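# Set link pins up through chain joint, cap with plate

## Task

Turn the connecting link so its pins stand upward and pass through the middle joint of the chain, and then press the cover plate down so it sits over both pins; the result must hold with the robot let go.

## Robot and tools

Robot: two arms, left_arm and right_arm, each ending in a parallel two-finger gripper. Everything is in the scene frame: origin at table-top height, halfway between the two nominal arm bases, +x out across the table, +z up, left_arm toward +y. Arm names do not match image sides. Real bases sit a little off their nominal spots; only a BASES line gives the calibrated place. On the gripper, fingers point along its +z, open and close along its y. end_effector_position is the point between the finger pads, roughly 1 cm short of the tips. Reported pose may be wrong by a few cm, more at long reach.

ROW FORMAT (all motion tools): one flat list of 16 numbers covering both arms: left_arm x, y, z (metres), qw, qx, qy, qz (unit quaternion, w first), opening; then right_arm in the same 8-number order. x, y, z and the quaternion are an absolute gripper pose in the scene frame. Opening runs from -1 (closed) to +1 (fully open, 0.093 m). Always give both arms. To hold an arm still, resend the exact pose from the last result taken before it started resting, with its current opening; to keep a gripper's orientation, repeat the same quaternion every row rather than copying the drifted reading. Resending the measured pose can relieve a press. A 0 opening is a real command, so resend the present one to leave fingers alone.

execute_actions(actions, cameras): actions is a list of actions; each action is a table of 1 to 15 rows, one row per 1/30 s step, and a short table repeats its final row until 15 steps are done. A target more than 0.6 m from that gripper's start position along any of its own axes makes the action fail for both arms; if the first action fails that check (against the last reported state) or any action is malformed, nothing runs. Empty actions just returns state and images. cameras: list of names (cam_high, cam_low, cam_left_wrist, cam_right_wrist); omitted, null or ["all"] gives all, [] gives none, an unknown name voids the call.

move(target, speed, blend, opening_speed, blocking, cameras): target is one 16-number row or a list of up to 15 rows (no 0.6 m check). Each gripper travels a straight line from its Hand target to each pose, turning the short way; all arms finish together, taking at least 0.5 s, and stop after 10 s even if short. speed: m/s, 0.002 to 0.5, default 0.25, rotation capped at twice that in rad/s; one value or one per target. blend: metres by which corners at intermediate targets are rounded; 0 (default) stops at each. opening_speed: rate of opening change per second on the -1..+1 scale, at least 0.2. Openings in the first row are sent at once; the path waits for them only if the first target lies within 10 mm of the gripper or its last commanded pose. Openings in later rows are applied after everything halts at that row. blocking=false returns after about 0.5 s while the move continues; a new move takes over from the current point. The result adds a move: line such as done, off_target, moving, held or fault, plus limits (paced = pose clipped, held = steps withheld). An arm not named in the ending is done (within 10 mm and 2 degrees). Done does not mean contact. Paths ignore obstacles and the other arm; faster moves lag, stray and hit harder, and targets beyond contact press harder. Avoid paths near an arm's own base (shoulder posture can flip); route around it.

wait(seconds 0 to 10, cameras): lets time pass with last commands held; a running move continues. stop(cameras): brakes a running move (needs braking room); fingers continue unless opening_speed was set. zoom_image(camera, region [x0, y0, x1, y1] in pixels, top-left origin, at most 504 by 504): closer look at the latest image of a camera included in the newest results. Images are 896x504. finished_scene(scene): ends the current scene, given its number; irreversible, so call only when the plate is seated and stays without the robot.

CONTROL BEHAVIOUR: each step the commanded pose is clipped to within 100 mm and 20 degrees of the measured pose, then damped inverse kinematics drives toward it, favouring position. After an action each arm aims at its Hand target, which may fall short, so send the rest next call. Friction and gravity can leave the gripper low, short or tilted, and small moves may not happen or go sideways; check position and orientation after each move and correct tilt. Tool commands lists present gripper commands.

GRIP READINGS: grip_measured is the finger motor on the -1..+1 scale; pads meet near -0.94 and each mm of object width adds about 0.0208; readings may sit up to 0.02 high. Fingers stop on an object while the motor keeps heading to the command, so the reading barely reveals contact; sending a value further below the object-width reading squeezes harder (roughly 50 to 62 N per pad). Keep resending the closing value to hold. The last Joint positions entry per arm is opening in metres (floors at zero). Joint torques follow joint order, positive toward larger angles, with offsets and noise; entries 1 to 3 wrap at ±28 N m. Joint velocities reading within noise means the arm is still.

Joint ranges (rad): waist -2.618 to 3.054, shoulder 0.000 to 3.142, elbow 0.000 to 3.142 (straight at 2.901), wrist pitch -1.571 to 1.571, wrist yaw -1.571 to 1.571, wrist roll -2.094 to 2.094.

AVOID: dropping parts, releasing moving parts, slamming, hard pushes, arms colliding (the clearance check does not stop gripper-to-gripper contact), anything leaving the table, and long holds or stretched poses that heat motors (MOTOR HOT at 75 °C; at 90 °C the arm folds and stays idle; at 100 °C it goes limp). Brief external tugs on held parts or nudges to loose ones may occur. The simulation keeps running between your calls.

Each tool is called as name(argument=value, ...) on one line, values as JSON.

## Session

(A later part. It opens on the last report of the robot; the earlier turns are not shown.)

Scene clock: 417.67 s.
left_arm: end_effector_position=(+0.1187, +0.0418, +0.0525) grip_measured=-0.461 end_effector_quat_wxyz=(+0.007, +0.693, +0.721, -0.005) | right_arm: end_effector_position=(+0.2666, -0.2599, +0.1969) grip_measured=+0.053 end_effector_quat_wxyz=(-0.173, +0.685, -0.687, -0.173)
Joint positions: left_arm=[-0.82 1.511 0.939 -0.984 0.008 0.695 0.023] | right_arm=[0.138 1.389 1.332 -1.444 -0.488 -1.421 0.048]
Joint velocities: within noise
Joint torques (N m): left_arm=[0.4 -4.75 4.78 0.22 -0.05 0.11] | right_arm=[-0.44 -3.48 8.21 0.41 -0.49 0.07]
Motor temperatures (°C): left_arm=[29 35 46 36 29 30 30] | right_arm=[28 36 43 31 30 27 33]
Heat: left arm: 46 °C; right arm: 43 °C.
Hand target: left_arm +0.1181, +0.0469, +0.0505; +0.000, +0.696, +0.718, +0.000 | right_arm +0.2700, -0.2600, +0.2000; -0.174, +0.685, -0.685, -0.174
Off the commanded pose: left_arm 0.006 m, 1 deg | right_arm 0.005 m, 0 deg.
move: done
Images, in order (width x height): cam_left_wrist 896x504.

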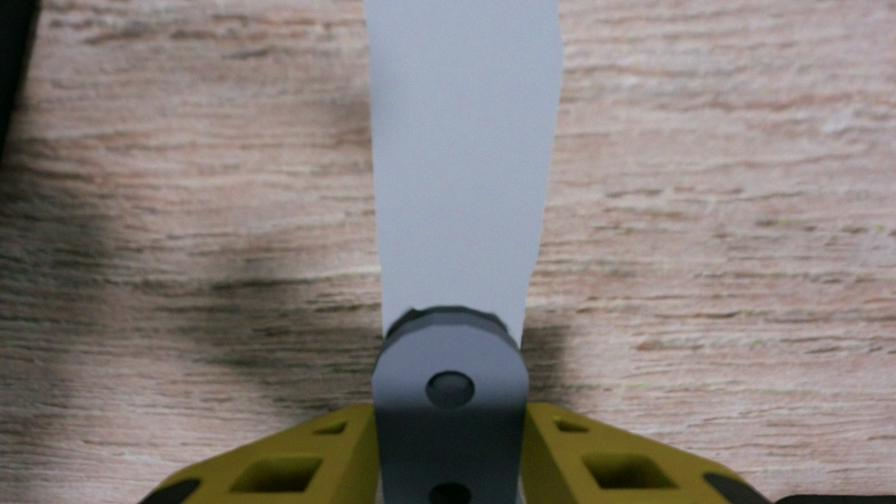

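move(target=[0.1182,0.0470,0.0540,0.0,0.6956,0.7184,0.0,-0.7,0.27,-0.26,0.20,0.17406,-0.68535,0.68535,0.17406,0.05], speed=0.03, cameras=["cam_left_wrist"])

zoom_image(camera="cam_left_wrist", region=[424, 368, 478, 410])

move(target=[0.1182,0.0470,0.0565,0.0,0.6956,0.7184,0.0,-0.7,0.27,-0.26,0.20,0.17406,-0.68535,0.68535,0.17406,0.05], speed=0.03, cameras=["cam_left_wrist"])

zoom_image(camera="cam_left_wrist", region=[424, 368, 478, 410])

Scene clock: 418.93 s.
left_arm: end_effector_position=(+0.1187, +0.0418, +0.0527) grip_measured=-0.461 end_effector_quat_wxyz=(+0.007, +0.693, +0.721, -0.005) | right_arm: end_effector_position=(+0.2666, -0.2599, +0.1969) grip_measured=+0.053 end_effector_quat_wxyz=(-0.173, +0.685, -0.687, -0.173)
Joint positions: left_arm=[-0.82 1.511 0.94 -0.984 0.008 0.695 0.023] | right_arm=[0.138 1.389 1.332 -1.444 -0.488 -1.421 0.048]
Joint velocities: within noise
Joint torques (N m): left_arm=[0.4 -5.11 5.61 0.09 -0.05 0.12] | right_arm=[-0.44 -3.49 8.24 0.41 -0.48 0.08]
Motor temperatures (°C): left_arm=[29 35 46 36 29 30 30] | right_arm=[28 36 43 31 30 27 33]
Heat: left arm: 46 °C; right arm: 43 °C.
Hand target: left_arm +0.1181, +0.0469, +0.0539; +0.000, +0.696, +0.718, +0.000 | right_arm +0.2700, -0.2600, +0.2000; -0.174, +0.685, -0.685, -0.174
Off the commanded pose: left_arm 0.005 m, 1 deg | right_arm 0.005 m, 0 deg.
move: done
Images, in order (width x height): cam_left_wrist 896x504.

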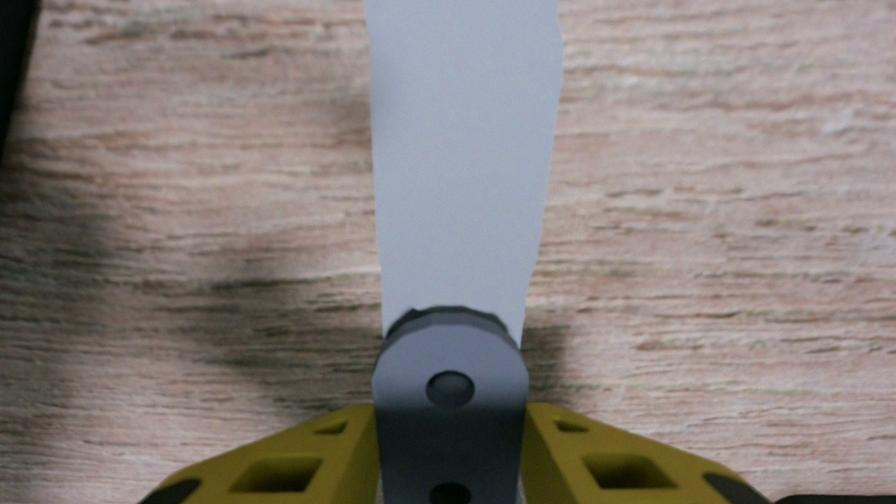

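Scaled by 9.333 from the camera's 896x504 image, which has a finer 1280x720 frame.

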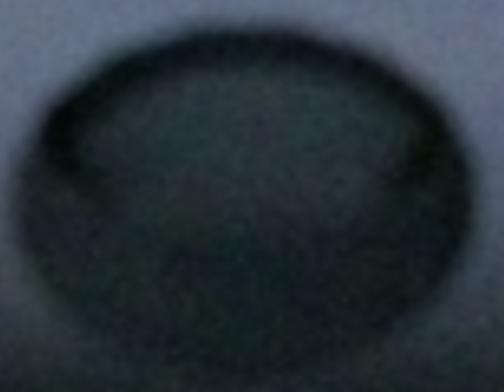

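Scene clock: 419.63 s.
left_arm: end_effector_position=(+0.1182, +0.0423, +0.0528) grip_measured=-0.461 end_effector_quat_wxyz=(+0.006, +0.693, +0.721, -0.004) | right_arm: end_effector_position=(+0.2666, -0.2599, +0.1969) grip_measured=+0.053 end_effector_quat_wxyz=(-0.173, +0.685, -0.687, -0.173)
Joint positions: left_arm=[-0.82 1.511 0.94 -0.988 0.008 0.695 0.023] | right_arm=[0.138 1.389 1.332 -1.444 -0.488 -1.421 0.048]
Joint velocities: within noise
Joint torques (N m): left_arm=[0.4 -5.39 6.2 0.02 -0.05 0.11] | right_arm=[-0.46 -3.48 8.24 0.41 -0.48 0.08]
Motor temperatures (°C): left_arm=[29 35 46 36 29 30 30] | right_arm=[28 36 43 31 30 27 33]
Heat: left arm: 46 °C; right arm: 43 °C.
Hand target: left_arm +0.1182, +0.0469, +0.0564; +0.000, +0.696, +0.718, +0.000 | right_arm +0.2700, -0.2600, +0.2000; -0.174, +0.685, -0.685, -0.174
Off the commanded pose: left_arm 0.006 m, 1 deg | right_arm 0.005 m, 0 deg.
move: done
Images, in order (width x height): cam_left_wrist 896x504.

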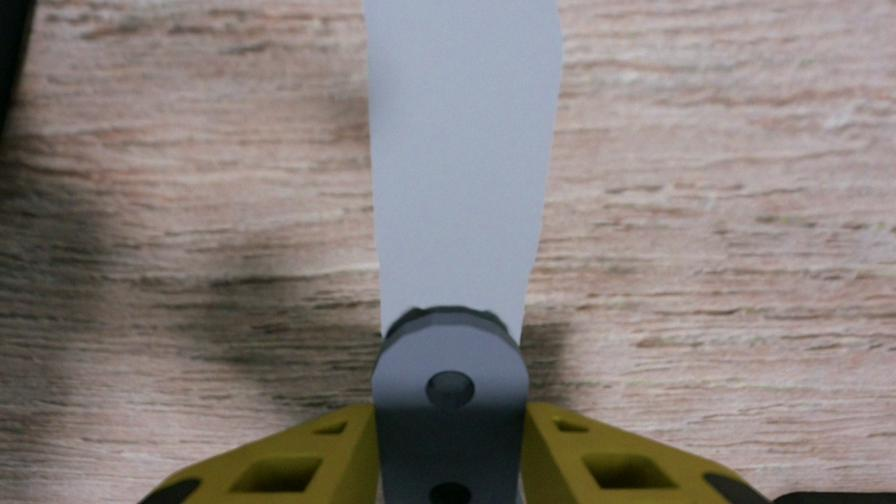

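Scaled by 9.333 from the camera's 896x504 image, which has a finer 1280x720 frame.

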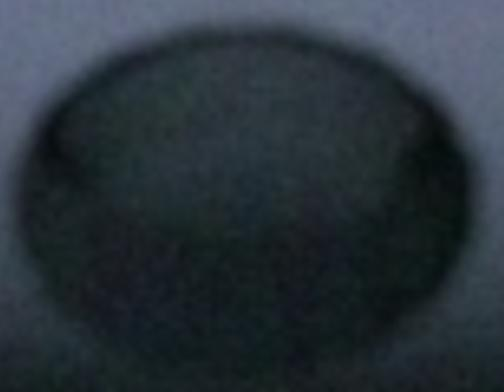

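move(target=[0.1182,0.0440,0.0590,0.0,0.6956,0.7184,0.0,-0.7,0.27,-0.26,0.20,0.17406,-0.68535,0.68535,0.17406,0.05], speed=0.03, cameras=["cam_left_wrist"])

zoom_image(camera="cam_left_wrist", region=[424, 368, 478, 410])

move(target=[0.1182,0.0440,0.0620,0.0,0.6956,0.7184,0.0,-0.7,0.27,-0.26,0.20,0.17406,-0.68535,0.68535,0.17406,0.05], speed=0.03, cameras=["cam_left_wrist","cam_low"])

zoom_image(camera="cam_left_wrist", region=[424, 368, 478, 410])

zoom_image(camera="cam_low", region=[544, 248, 568, 266])

Scene clock: 421.23 s.
left_arm: end_effector_position=(+0.1162, +0.0446, +0.0541) grip_measured=-0.461 end_effector_quat_wxyz=(-0.001, +0.693, +0.721, -0.004) | right_arm: end_effector_position=(+0.2666, -0.2599, +0.1969) grip_measured=+0.053 end_effector_quat_wxyz=(-0.173, +0.685, -0.687, -0.173)
Joint positions: left_arm=[-0.82 1.511 0.946 -1.008 0.008 0.695 0.023] | right_arm=[0.138 1.389 1.332 -1.444 -0.488 -1.421 0.048]
Joint velocities: within noise
Joint torques (N m): left_arm=[-0.29 -4.94 6.99 0.06 -0.06 0.02] | right_arm=[-0.42 -3.51 8.25 0.41 -0.48 0.08]
Motor temperatures (°C): left_arm=[29 35 46 36 29 30 30] | right_arm=[28 36 43 31 30 27 33]
Heat: left arm: 46 °C; right arm: 43 °C.
Hand target: left_arm +0.1182, +0.0439, +0.0590; +0.000, +0.696, +0.718, +0.000 | right_arm +0.2700, -0.2600, +0.2000; -0.174, +0.685, -0.685, -0.174
Off the commanded pose: left_arm 0.005 m, 1 deg | right_arm 0.005 m, 0 deg.
move: done
Images, in order (width x height): cam_left_wrist 896x504.

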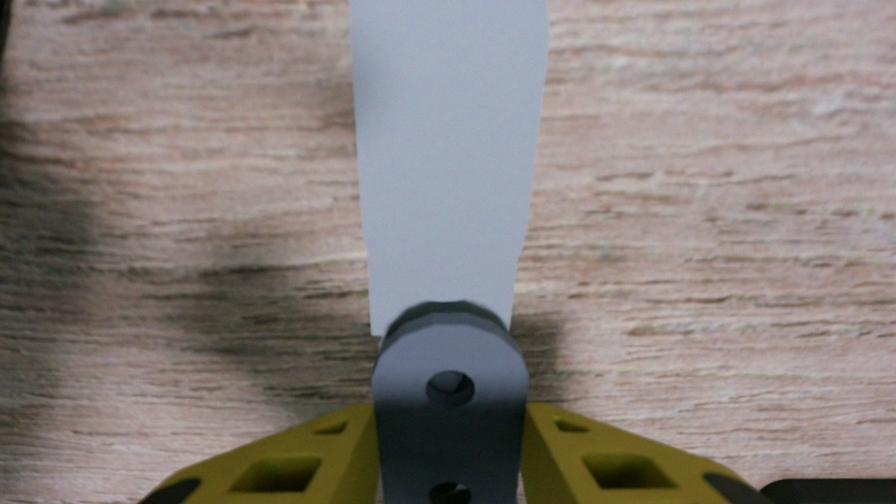

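Scaled by 9.333 from the camera's 896x504 image, which has a finer 1280x720 frame.

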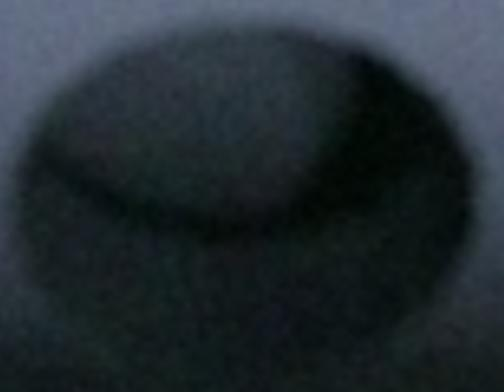

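Scene clock: 422.07 s.
left_arm: end_effector_position=(+0.1159, +0.0449, +0.0562) grip_measured=-0.461 end_effector_quat_wxyz=(-0.004, +0.693, +0.721, -0.004) | right_arm: end_effector_position=(+0.2666, -0.2599, +0.1969) grip_measured=+0.053 end_effector_quat_wxyz=(-0.173, +0.685, -0.687, -0.173)
Joint positions: left_arm=[-0.82 1.511 0.954 -1.021 0.008 0.695 0.023] | right_arm=[0.138 1.389 1.332 -1.444 -0.488 -1.421 0.048]
Joint velocities: within noise
Joint torques (N m): left_arm=[-0.25 -5.22 6.99 0.05 -0.06 0.02] | right_arm=[-0.44 -3.48 8.23 0.41 -0.49 0.08]
Motor temperatures (°C): left_arm=[29 35 46 35 29 30 30] | right_arm=[28 36 43 31 30 27 33]
Heat: left arm: 46 °C; right arm: 43 °C.
Hand target: left_arm +0.1181, +0.0441, +0.0619; +0.000, +0.696, +0.718, +0.000 | right_arm +0.2700, -0.2600, +0.2000; -0.174, +0.685, -0.685, -0.174
Off the commanded pose: left_arm 0.006 m, 1 deg | right_arm 0.005 m, 0 deg.
move: done
Images, in order (width x height): cam_low 896x504, cam_left_wrist 896x504.

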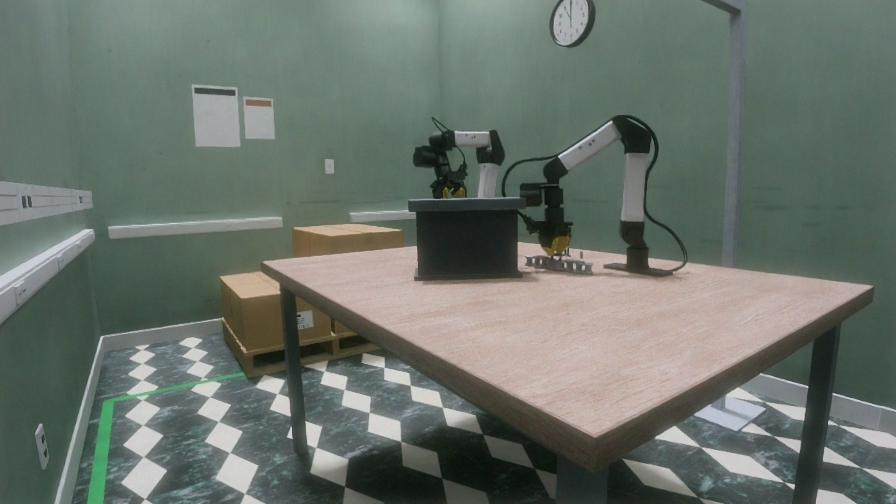

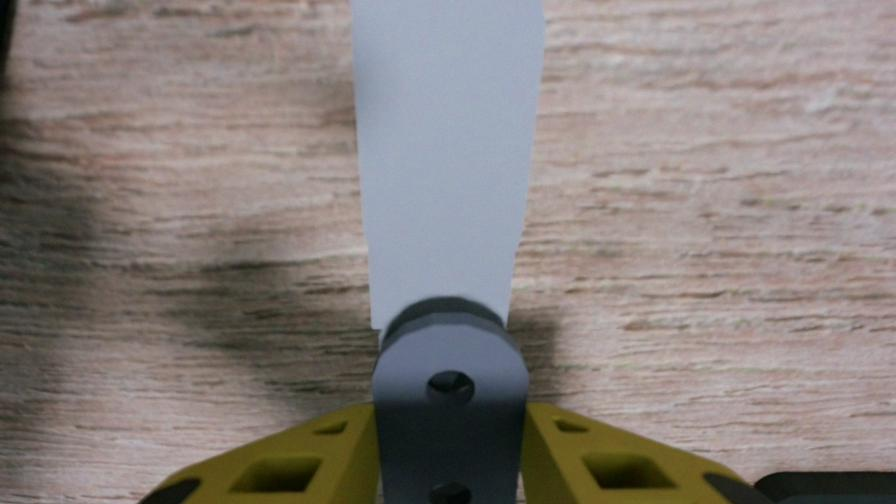

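Scaled by 9.333 from the camera's 896x504 image, which has a finer 1280x720 frame.

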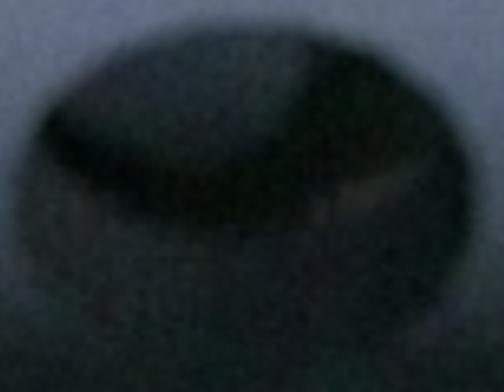

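Scaled by 21.000 from the camera's 896x504 image, which has a finer 1280x720 frame.

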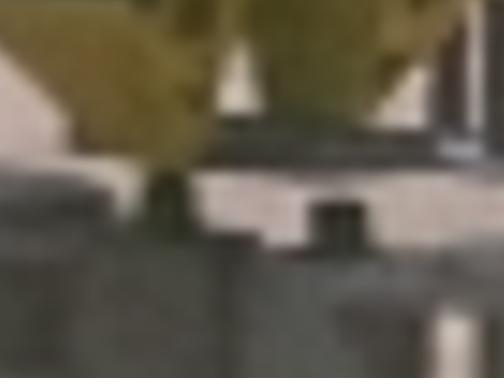

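move(target=[[0.1185,0.0460,0.0720,0.0,0.6956,0.7184,0.0,-0.7,0.27,-0.26,0.20,0.17406,-0.68535,0.68535,0.17406,0.05],[0.1185,0.0460,0.0510,0.0,0.6956,0.7184,0.0,-0.7,0.27,-0.26,0.20,0.17406,-0.68535,0.68535,0.17406,0.05]], speed=0.04, cameras=["cam_left_wrist","cam_low"])

zoom_image(camera="cam_left_wrist", region=[424, 368, 478, 410])

zoom_image(camera="cam_low", region=[544, 248, 568, 266])

zoom_image(camera="cam_left_wrist", region=[427, 478, 475, 504])

Scene clock: 426.10 s.
left_arm: end_effector_position=(+0.1161, +0.0447, +0.0540) grip_measured=-0.461 end_effector_quat_wxyz=(-0.001, +0.693, +0.721, -0.004) | right_arm: end_effector_position=(+0.2666, -0.2599, +0.1969) grip_measured=+0.053 end_effector_quat_wxyz=(-0.173, +0.685, -0.687, -0.173)
Joint positions: left_arm=[-0.82 1.511 0.945 -1.007 0.008 0.695 0.023] | right_arm=[0.138 1.389 1.332 -1.444 -0.488 -1.421 0.048]
Joint velocities: within noise
Joint torques (N m): left_arm=[0.25 -4.42 4.68 0.37 -0.05 0.1] | right_arm=[-0.43 -3.48 8.24 0.41 -0.49 0.08]
Motor temperatures (°C): left_arm=[29 36 47 35 29 30 30] | right_arm=[28 36 43 31 30 27 33]
Heat: left arm: 47 °C; right arm: 43 °C.
Hand target: left_arm +0.1185, +0.0460, +0.0511; +0.000, +0.696, +0.719, +0.000 | right_arm +0.2700, -0.2600, +0.2000; -0.174, +0.685, -0.685, -0.174
Off the commanded pose: left_arm 0.004 m, 1 deg | right_arm 0.005 m, 0 deg.
move: done
Images, in order (width x height): cam_low 896x504, cam_left_wrist 896x504.

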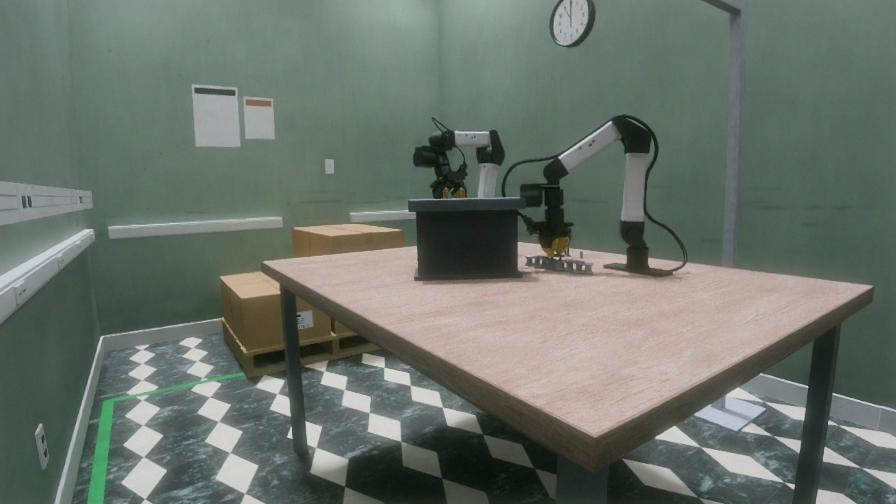

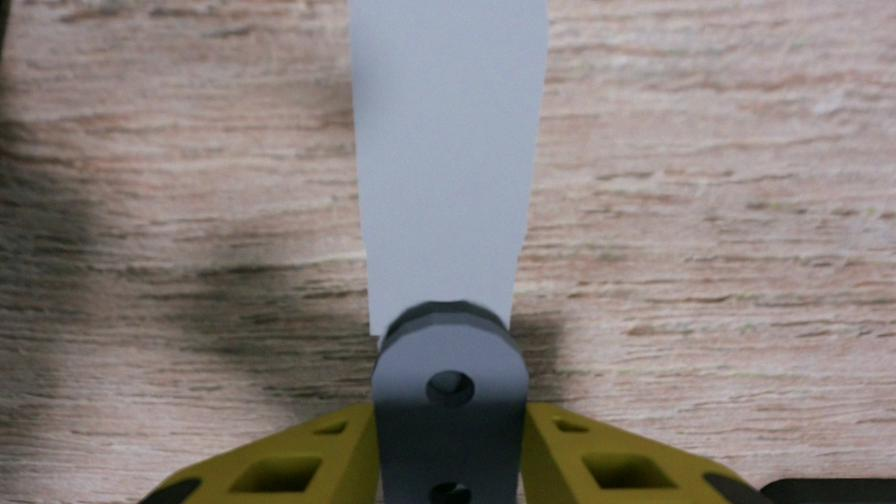

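Scaled by 9.333 from the camera's 896x504 image, which has a finer 1280x720 frame.

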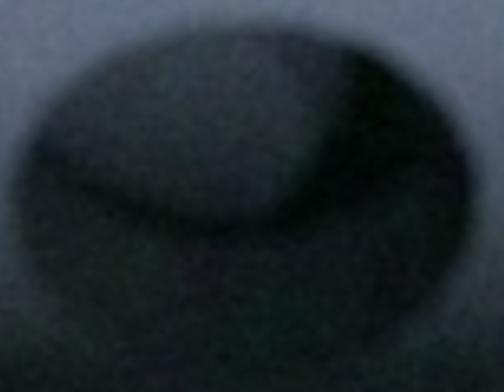

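Scaled by 21.000 from the camera's 896x504 image, which has a finer 1280x720 frame.

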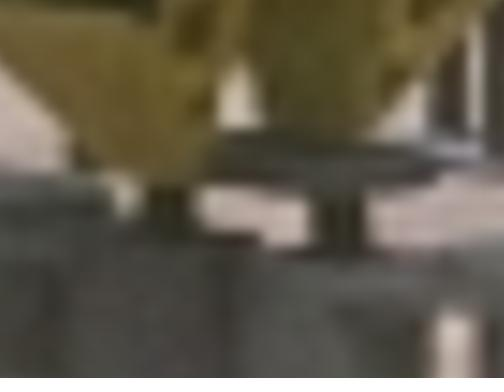

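Scaled by 10.500 from the camera's 896x504 image, which has a finer 1280x720 frame.

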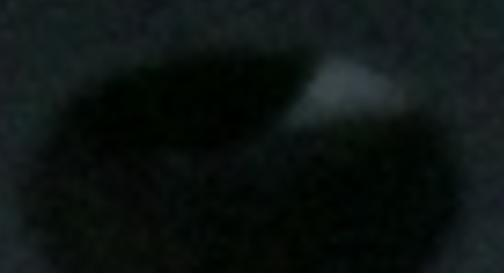

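move(target=[[0.1205,0.0475,0.0650,0.0,0.6956,0.7184,0.0,-0.7,0.27,-0.26,0.20,0.17406,-0.68535,0.68535,0.17406,0.05],[0.1202,0.0473,0.0510,0.0,0.6956,0.7184,0.0,-0.7,0.27,-0.26,0.20,0.17406,-0.68535,0.68535,0.17406,0.05]], speed=0.04, cameras=["cam_left_wrist","cam_low"])

zoom_image(camera="cam_left_wrist", region=[424, 368, 478, 410])

zoom_image(camera="cam_low", region=[544, 248, 568, 266])

zoom_image(camera="cam_left_wrist", region=[427, 478, 475, 504])

Scene clock: 428.97 s.
left_arm: end_effector_position=(+0.1179, +0.0460, +0.0541) grip_measured=-0.461 end_effector_quat_wxyz=(-0.001, +0.693, +0.721, -0.004) | right_arm: end_effector_position=(+0.2666, -0.2599, +0.1969) grip_measured=+0.053 end_effector_quat_wxyz=(-0.173, +0.685, -0.687, -0.173)
Joint positions: left_arm=[-0.811 1.511 0.946 -1.007 0.008 0.702 0.023] | right_arm=[0.138 1.389 1.332 -1.444 -0.488 -1.421 0.048]
Joint velocities: within noise
Joint torques (N m): left_arm=[0.24 -4.36 4.7 0.37 -0.06 0.11] | right_arm=[-0.43 -3.51 8.24 0.41 -0.49 0.08]
Motor temperatures (°C): left_arm=[29 36 47 35 29 30 30] | right_arm=[28 36 43 31 30 27 33]
Heat: left arm: 47 °C; right arm: 43 °C.
Hand target: left_arm +0.1201, +0.0473, +0.0511; +0.000, +0.696, +0.718, +0.000 | right_arm +0.2700, -0.2600, +0.2000; -0.174, +0.685, -0.685, -0.174
Off the commanded pose: left_arm 0.004 m, 1 deg | right_arm 0.005 m, 0 deg.
move: done
Images, in order (width x height): cam_low 896x504, cam_left_wrist 896x504.

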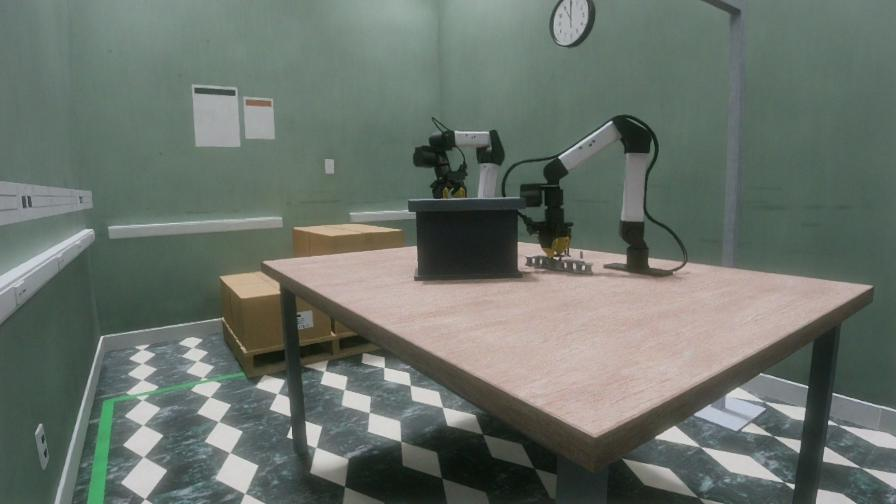

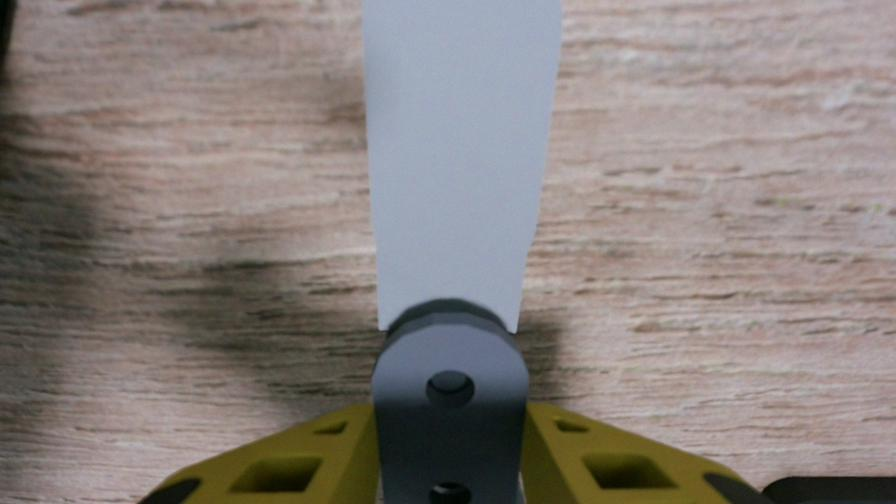

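Scaled by 9.333 from the camera's 896x504 image, which has a finer 1280x720 frame.

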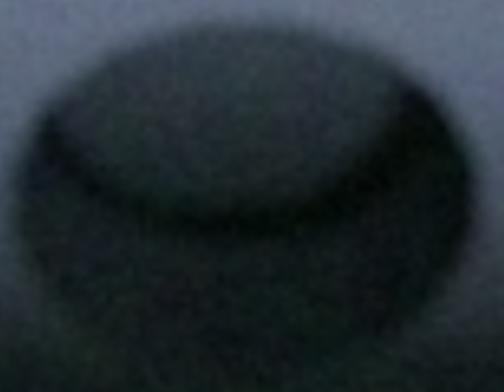

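Scaled by 21.000 from the camera's 896x504 image, which has a finer 1280x720 frame.

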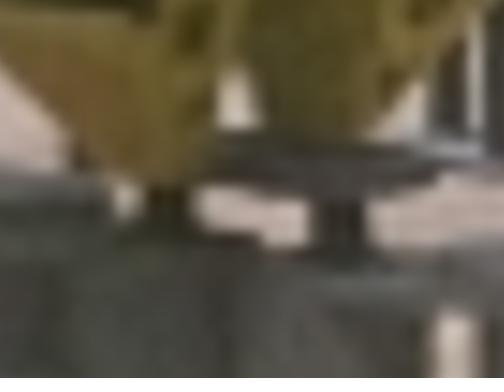

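Scaled by 10.500 from the camera's 896x504 image, which has a finer 1280x720 frame.

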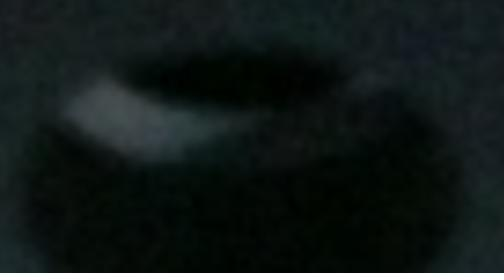

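move(target=[[0.1208,0.0490,0.0650,0.0,0.6956,0.7184,0.0,-0.7,0.27,-0.26,0.20,0.17406,-0.68535,0.68535,0.17406,0.05],[0.1204,0.0484,0.0510,0.0,0.6956,0.7184,0.0,-0.7,0.27,-0.26,0.20,0.17406,-0.68535,0.68535,0.17406,0.05]], speed=0.04, cameras=["cam_left_wrist","cam_low"])

zoom_image(camera="cam_left_wrist", region=[424, 368, 478, 410])

zoom_image(camera="cam_low", region=[544, 248, 568, 266])

zoom_image(camera="cam_left_wrist", region=[427, 478, 475, 504])

Scene clock: 431.13 s.
left_arm: end_effector_position=(+0.1182, +0.0474, +0.0536) grip_measured=-0.461 end_effector_quat_wxyz=(-0.002, +0.693, +0.721, -0.004) | right_arm: end_effector_position=(+0.2666, -0.2599, +0.1969) grip_measured=+0.053 end_effector_quat_wxyz=(-0.173, +0.685, -0.687, -0.173)
Joint positions: left_arm=[-0.806 1.511 0.943 -1.008 0.008 0.707 0.023] | right_arm=[0.138 1.389 1.332 -1.444 -0.488 -1.421 0.048]
Joint velocities: within noise
Joint torques (N m): left_arm=[0.12 -4.57 4.68 0.37 -0.06 0.11] | right_arm=[-0.44 -3.49 8.25 0.41 -0.49 0.08]
Motor temperatures (°C): left_arm=[29 36 47 35 29 30 30] | right_arm=[28 36 43 31 30 27 33]
Heat: left arm: 47 °C; right arm: 43 °C.
Hand target: left_arm +0.1203, +0.0484, +0.0511; +0.000, +0.696, +0.718, +0.000 | right_arm +0.2700, -0.2600, +0.2000; -0.174, +0.685, -0.685, -0.174
Off the commanded pose: left_arm 0.004 m, 1 deg | right_arm 0.005 m, 0 deg.
move: done
Images, in order (width x height): cam_low 896x504, cam_left_wrist 896x504.

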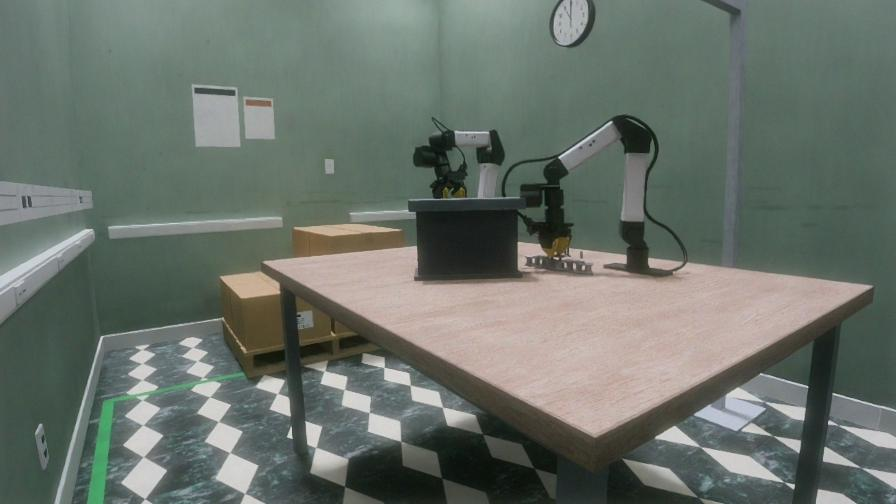

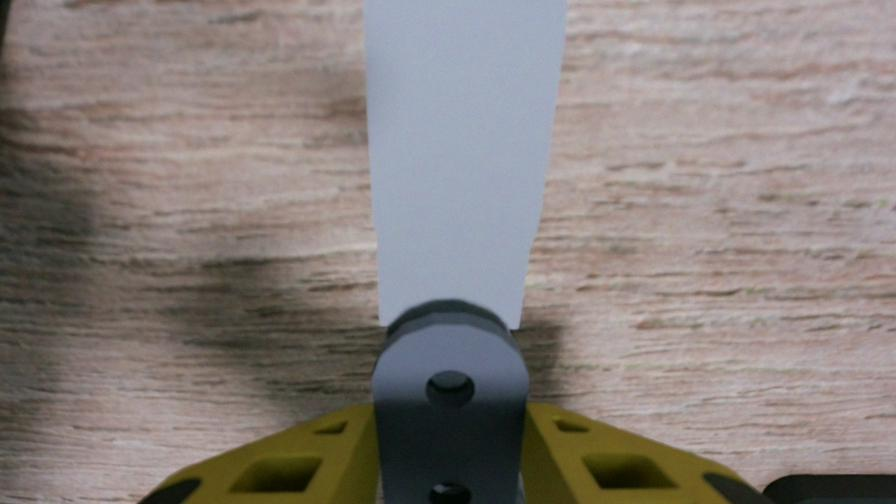

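Scaled by 9.333 from the camera's 896x504 image, which has a finer 1280x720 frame.

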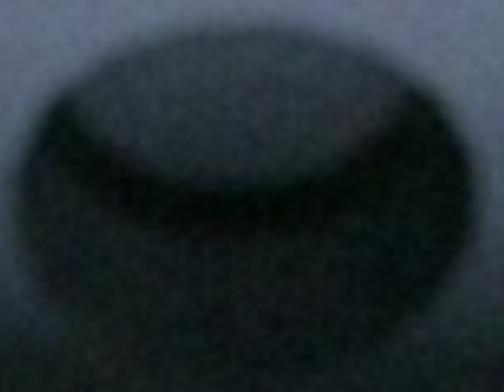

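Scaled by 21.000 from the camera's 896x504 image, which has a finer 1280x720 frame.

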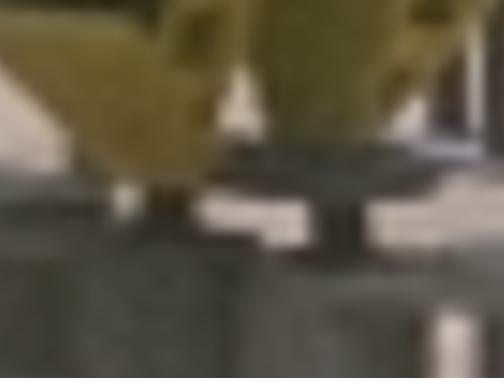

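Scaled by 10.500 from the camera's 896x504 image, which has a finer 1280x720 frame.

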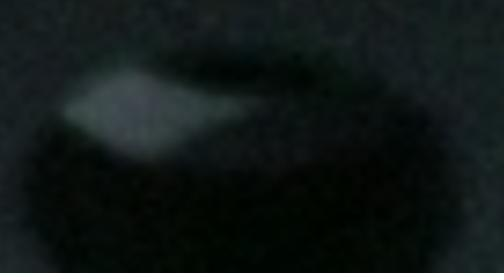

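move(target=[0.1204,0.0484,0.0475,0.0,0.6956,0.7184,0.0,-0.7,0.27,-0.26,0.20,0.17406,-0.68535,0.68535,0.17406,0.05], speed=0.02, cameras=["cam_left_wrist","cam_low"])

zoom_image(camera="cam_left_wrist", region=[424, 368, 478, 410])

zoom_image(camera="cam_low", region=[544, 248, 568, 266])

zoom_image(camera="cam_left_wrist", region=[427, 478, 475, 504])

Scene clock: 432.43 s.
left_arm: end_effector_position=(+0.1182, +0.0474, +0.0512) grip_measured=-0.461 end_effector_quat_wxyz=(-0.001, +0.693, +0.721, -0.004) | right_arm: end_effector_position=(+0.2666, -0.2599, +0.1969) grip_measured=+0.053 end_effector_quat_wxyz=(-0.173, +0.685, -0.687, -0.173)
Joint positions: left_arm=[-0.806 1.511 0.933 -0.995 0.008 0.707 0.023] | right_arm=[0.138 1.389 1.332 -1.444 -0.488 -1.421 0.048]
Joint velocities: within noise
Joint torques (N m): left_arm=[0.1 -4.15 4.63 0.39 -0.06 0.1] | right_arm=[-0.44 -3.49 8.23 0.41 -0.48 0.08]
Motor temperatures (°C): left_arm=[29 36 47 35 29 30 30] | right_arm=[28 36 44 31 30 27 33]
Heat: left arm: 47 °C; right arm: 44 °C.
Hand target: left_arm +0.1203, +0.0484, +0.0476; +0.000, +0.696, +0.718, +0.000 | right_arm +0.2700, -0.2600, +0.2000; -0.174, +0.685, -0.685, -0.174
Off the commanded pose: left_arm 0.004 m, 1 deg | right_arm 0.005 m, 0 deg.
move: done
Images, in order (width x height): cam_low 896x504, cam_left_wrist 896x504.

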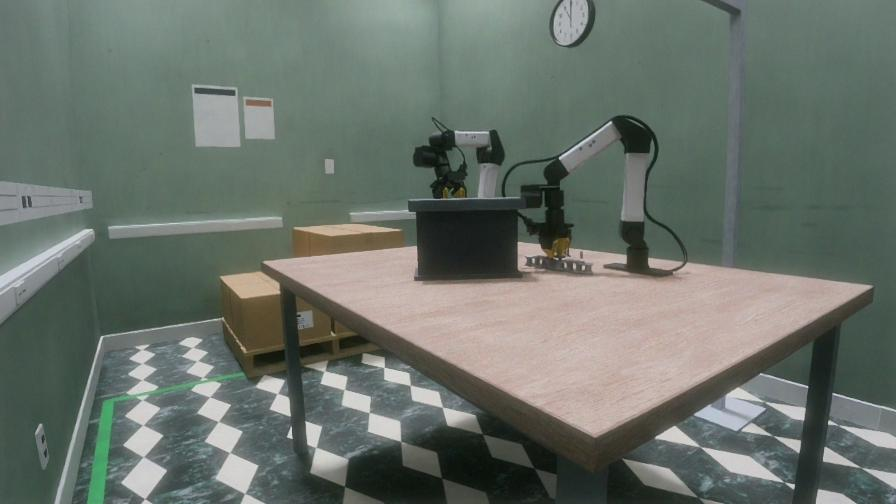

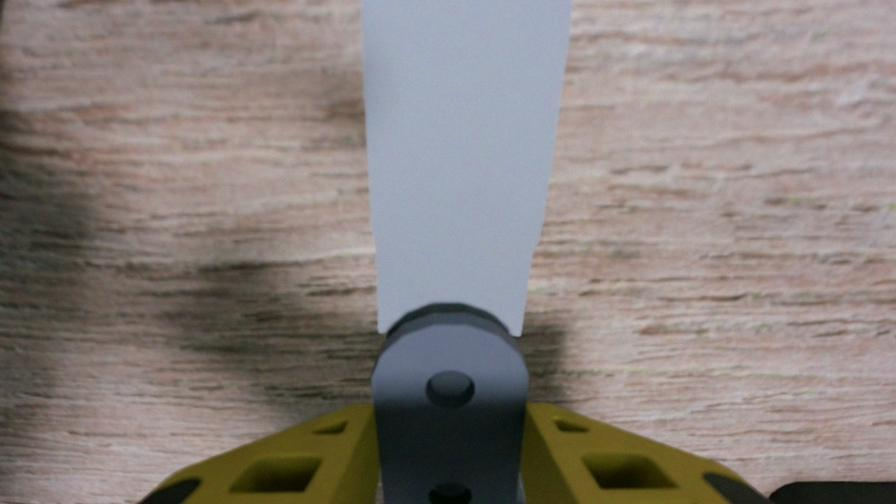

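Scaled by 9.333 from the camera's 896x504 image, which has a finer 1280x720 frame.

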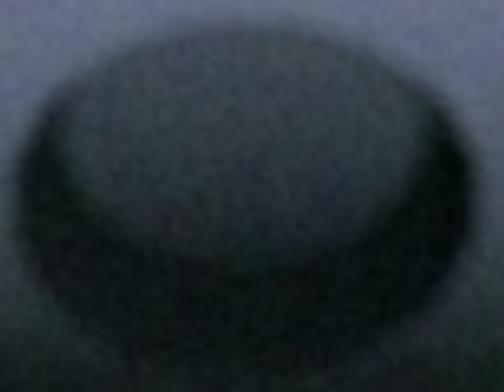

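Scaled by 21.000 from the camera's 896x504 image, which has a finer 1280x720 frame.

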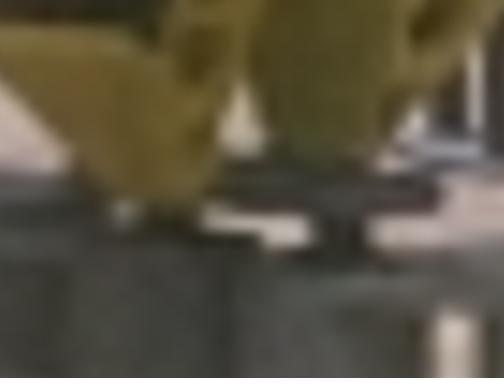

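Scaled by 10.500 from the camera's 896x504 image, which has a finer 1280x720 frame.

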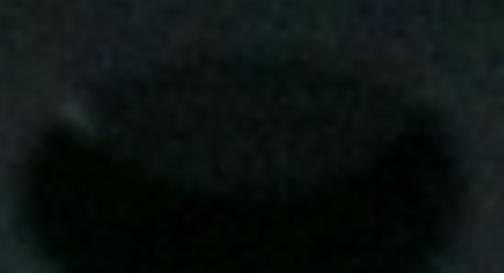

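Captured: both pins are now inside the holes and the hand height tracks the command. Continuing down.

move(target=[0.1204,0.0484,0.0435,0.0,0.6956,0.7184,0.0,-0.7,0.27,-0.26,0.20,0.17406,-0.68535,0.68535,0.17406,0.05], speed=0.02, cameras=["cam_left_wrist","cam_low"])

zoom_image(camera="cam_left_wrist", region=[424, 368, 478, 410])

zoom_image(camera="cam_low", region=[544, 248, 568, 266])

Scene clock: 433.57 s.
left_arm: end_effector_position=(+0.1182, +0.0475, +0.0484) grip_measured=-0.461 end_effector_quat_wxyz=(+0.001, +0.693, +0.721, -0.004) | right_arm: end_effector_position=(+0.2666, -0.2599, +0.1969) grip_measured=+0.053 end_effector_quat_wxyz=(-0.173, +0.685, -0.687, -0.173)
Joint positions: left_arm=[-0.806 1.511 0.922 -0.979 0.008 0.707 0.023] | right_arm=[0.138 1.389 1.332 -1.444 -0.488 -1.421 0.048]
Joint velocities: within noise
Joint torques (N m): left_arm=[0.12 -3.62 4.67 0.41 -0.06 0.1] | right_arm=[-0.44 -3.49 8.24 0.41 -0.48 0.08]
Motor temperatures (°C): left_arm=[29 36 46 35 29 30 30] | right_arm=[28 36 44 31 30 27 33]
Heat: left arm: 46 °C; right arm: 44 °C.
Hand target: left_arm +0.1202, +0.0485, +0.0436; +0.000, +0.696, +0.718, +0.000 | right_arm +0.2700, -0.2600, +0.2000; -0.174, +0.685, -0.685, -0.174
Off the commanded pose: left_arm 0.005 m, 1 deg | right_arm 0.005 m, 0 deg.
move: done
Images, in order (width x height): cam_low 896x504, cam_left_wrist 896x504.

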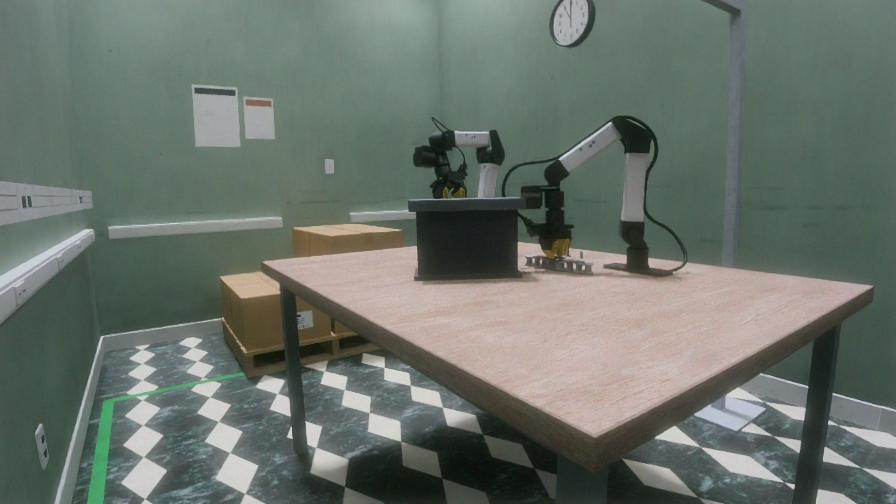

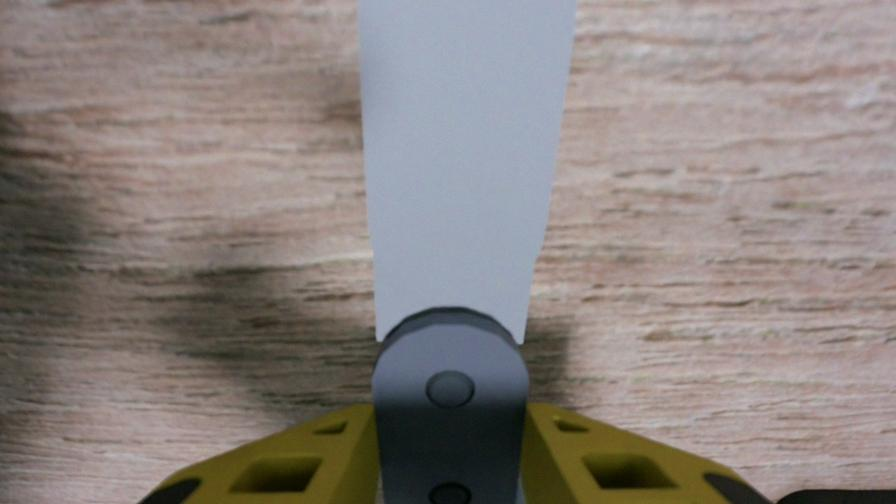

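Scaled by 9.333 from the camera's 896x504 image, which has a finer 1280x720 frame.

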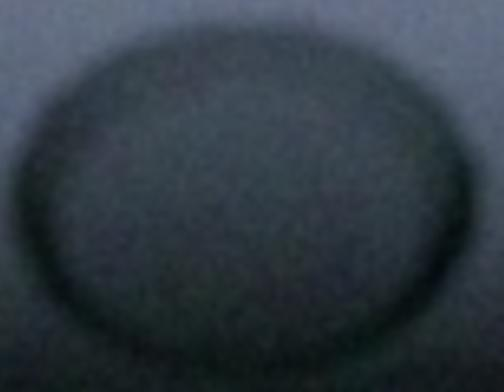

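Scaled by 21.000 from the camera's 896x504 image, which has a finer 1280x720 frame.

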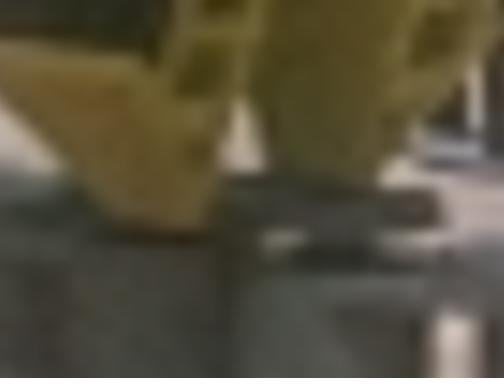

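move(target=[0.1204,0.0484,0.0395,0.0,0.6956,0.7184,0.0,-0.7,0.27,-0.26,0.20,0.17406,-0.68535,0.68535,0.17406,0.05], speed=0.02, cameras=["cam_left_wrist","cam_low"])

zoom_image(camera="cam_low", region=[544, 248, 568, 266])

Scene clock: 434.83 s.
left_arm: end_effector_position=(+0.1182, +0.0474, +0.0457) grip_measured=-0.461 end_effector_quat_wxyz=(+0.004, +0.693, +0.721, -0.004) | right_arm: end_effector_position=(+0.2666, -0.2599, +0.1969) grip_measured=+0.053 end_effector_quat_wxyz=(-0.173, +0.685, -0.687, -0.173)
Joint positions: left_arm=[-0.806 1.511 0.91 -0.963 0.008 0.707 0.023] | right_arm=[0.138 1.389 1.332 -1.444 -0.488 -1.421 0.048]
Joint velocities: within noise
Joint torques (N m): left_arm=[0.1 -3.07 4.62 0.43 -0.06 0.11] | right_arm=[-0.43 -3.49 8.24 0.41 -0.48 0.08]
Motor temperatures (°C): left_arm=[29 35 46 35 29 30 30] | right_arm=[28 36 44 31 30 27 32]
Heat: left arm: 46 °C; right arm: 44 °C.
Hand target: left_arm +0.1203, +0.0485, +0.0397; +0.000, +0.696, +0.718, +0.000 | right_arm +0.2700, -0.2600, +0.2000; -0.174, +0.685, -0.685, -0.174
Off the commanded pose: left_arm 0.007 m, 1 deg | right_arm 0.005 m, 0 deg.
move: done
Images, in order (width x height): cam_low 896x504, cam_left_wrist 896x504.

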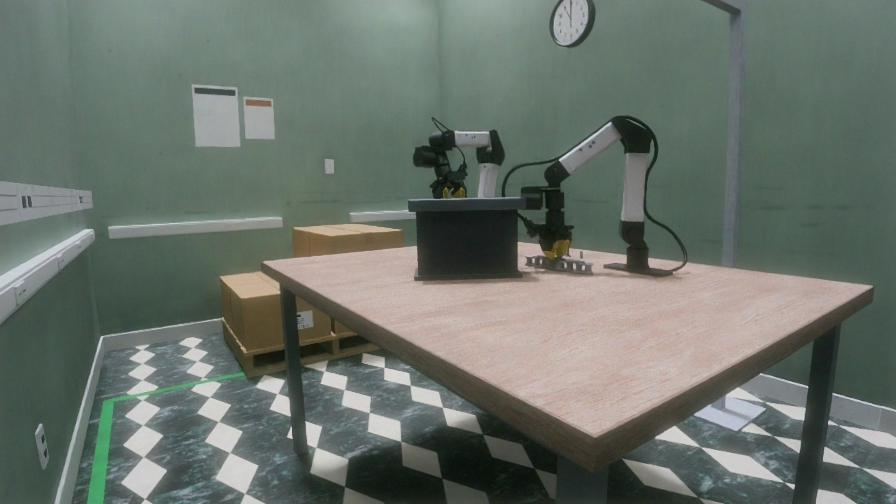

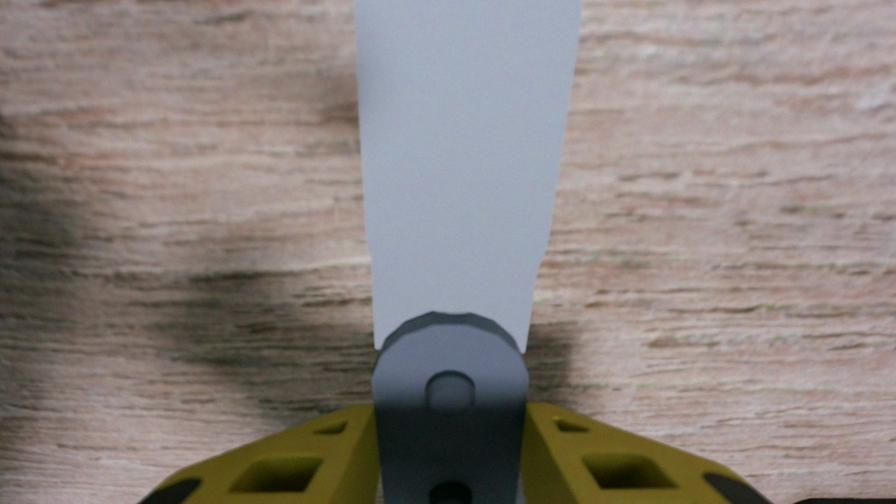

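Scaled by 21.000 from the camera's 896x504 image, which has a finer 1280x720 frame.

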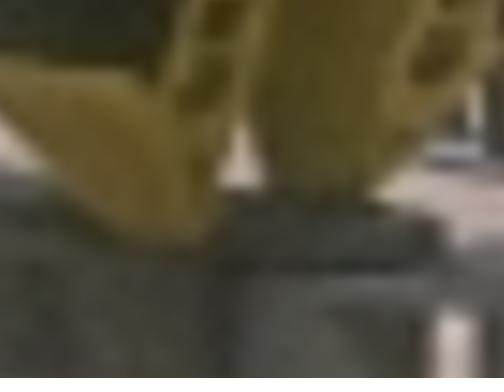

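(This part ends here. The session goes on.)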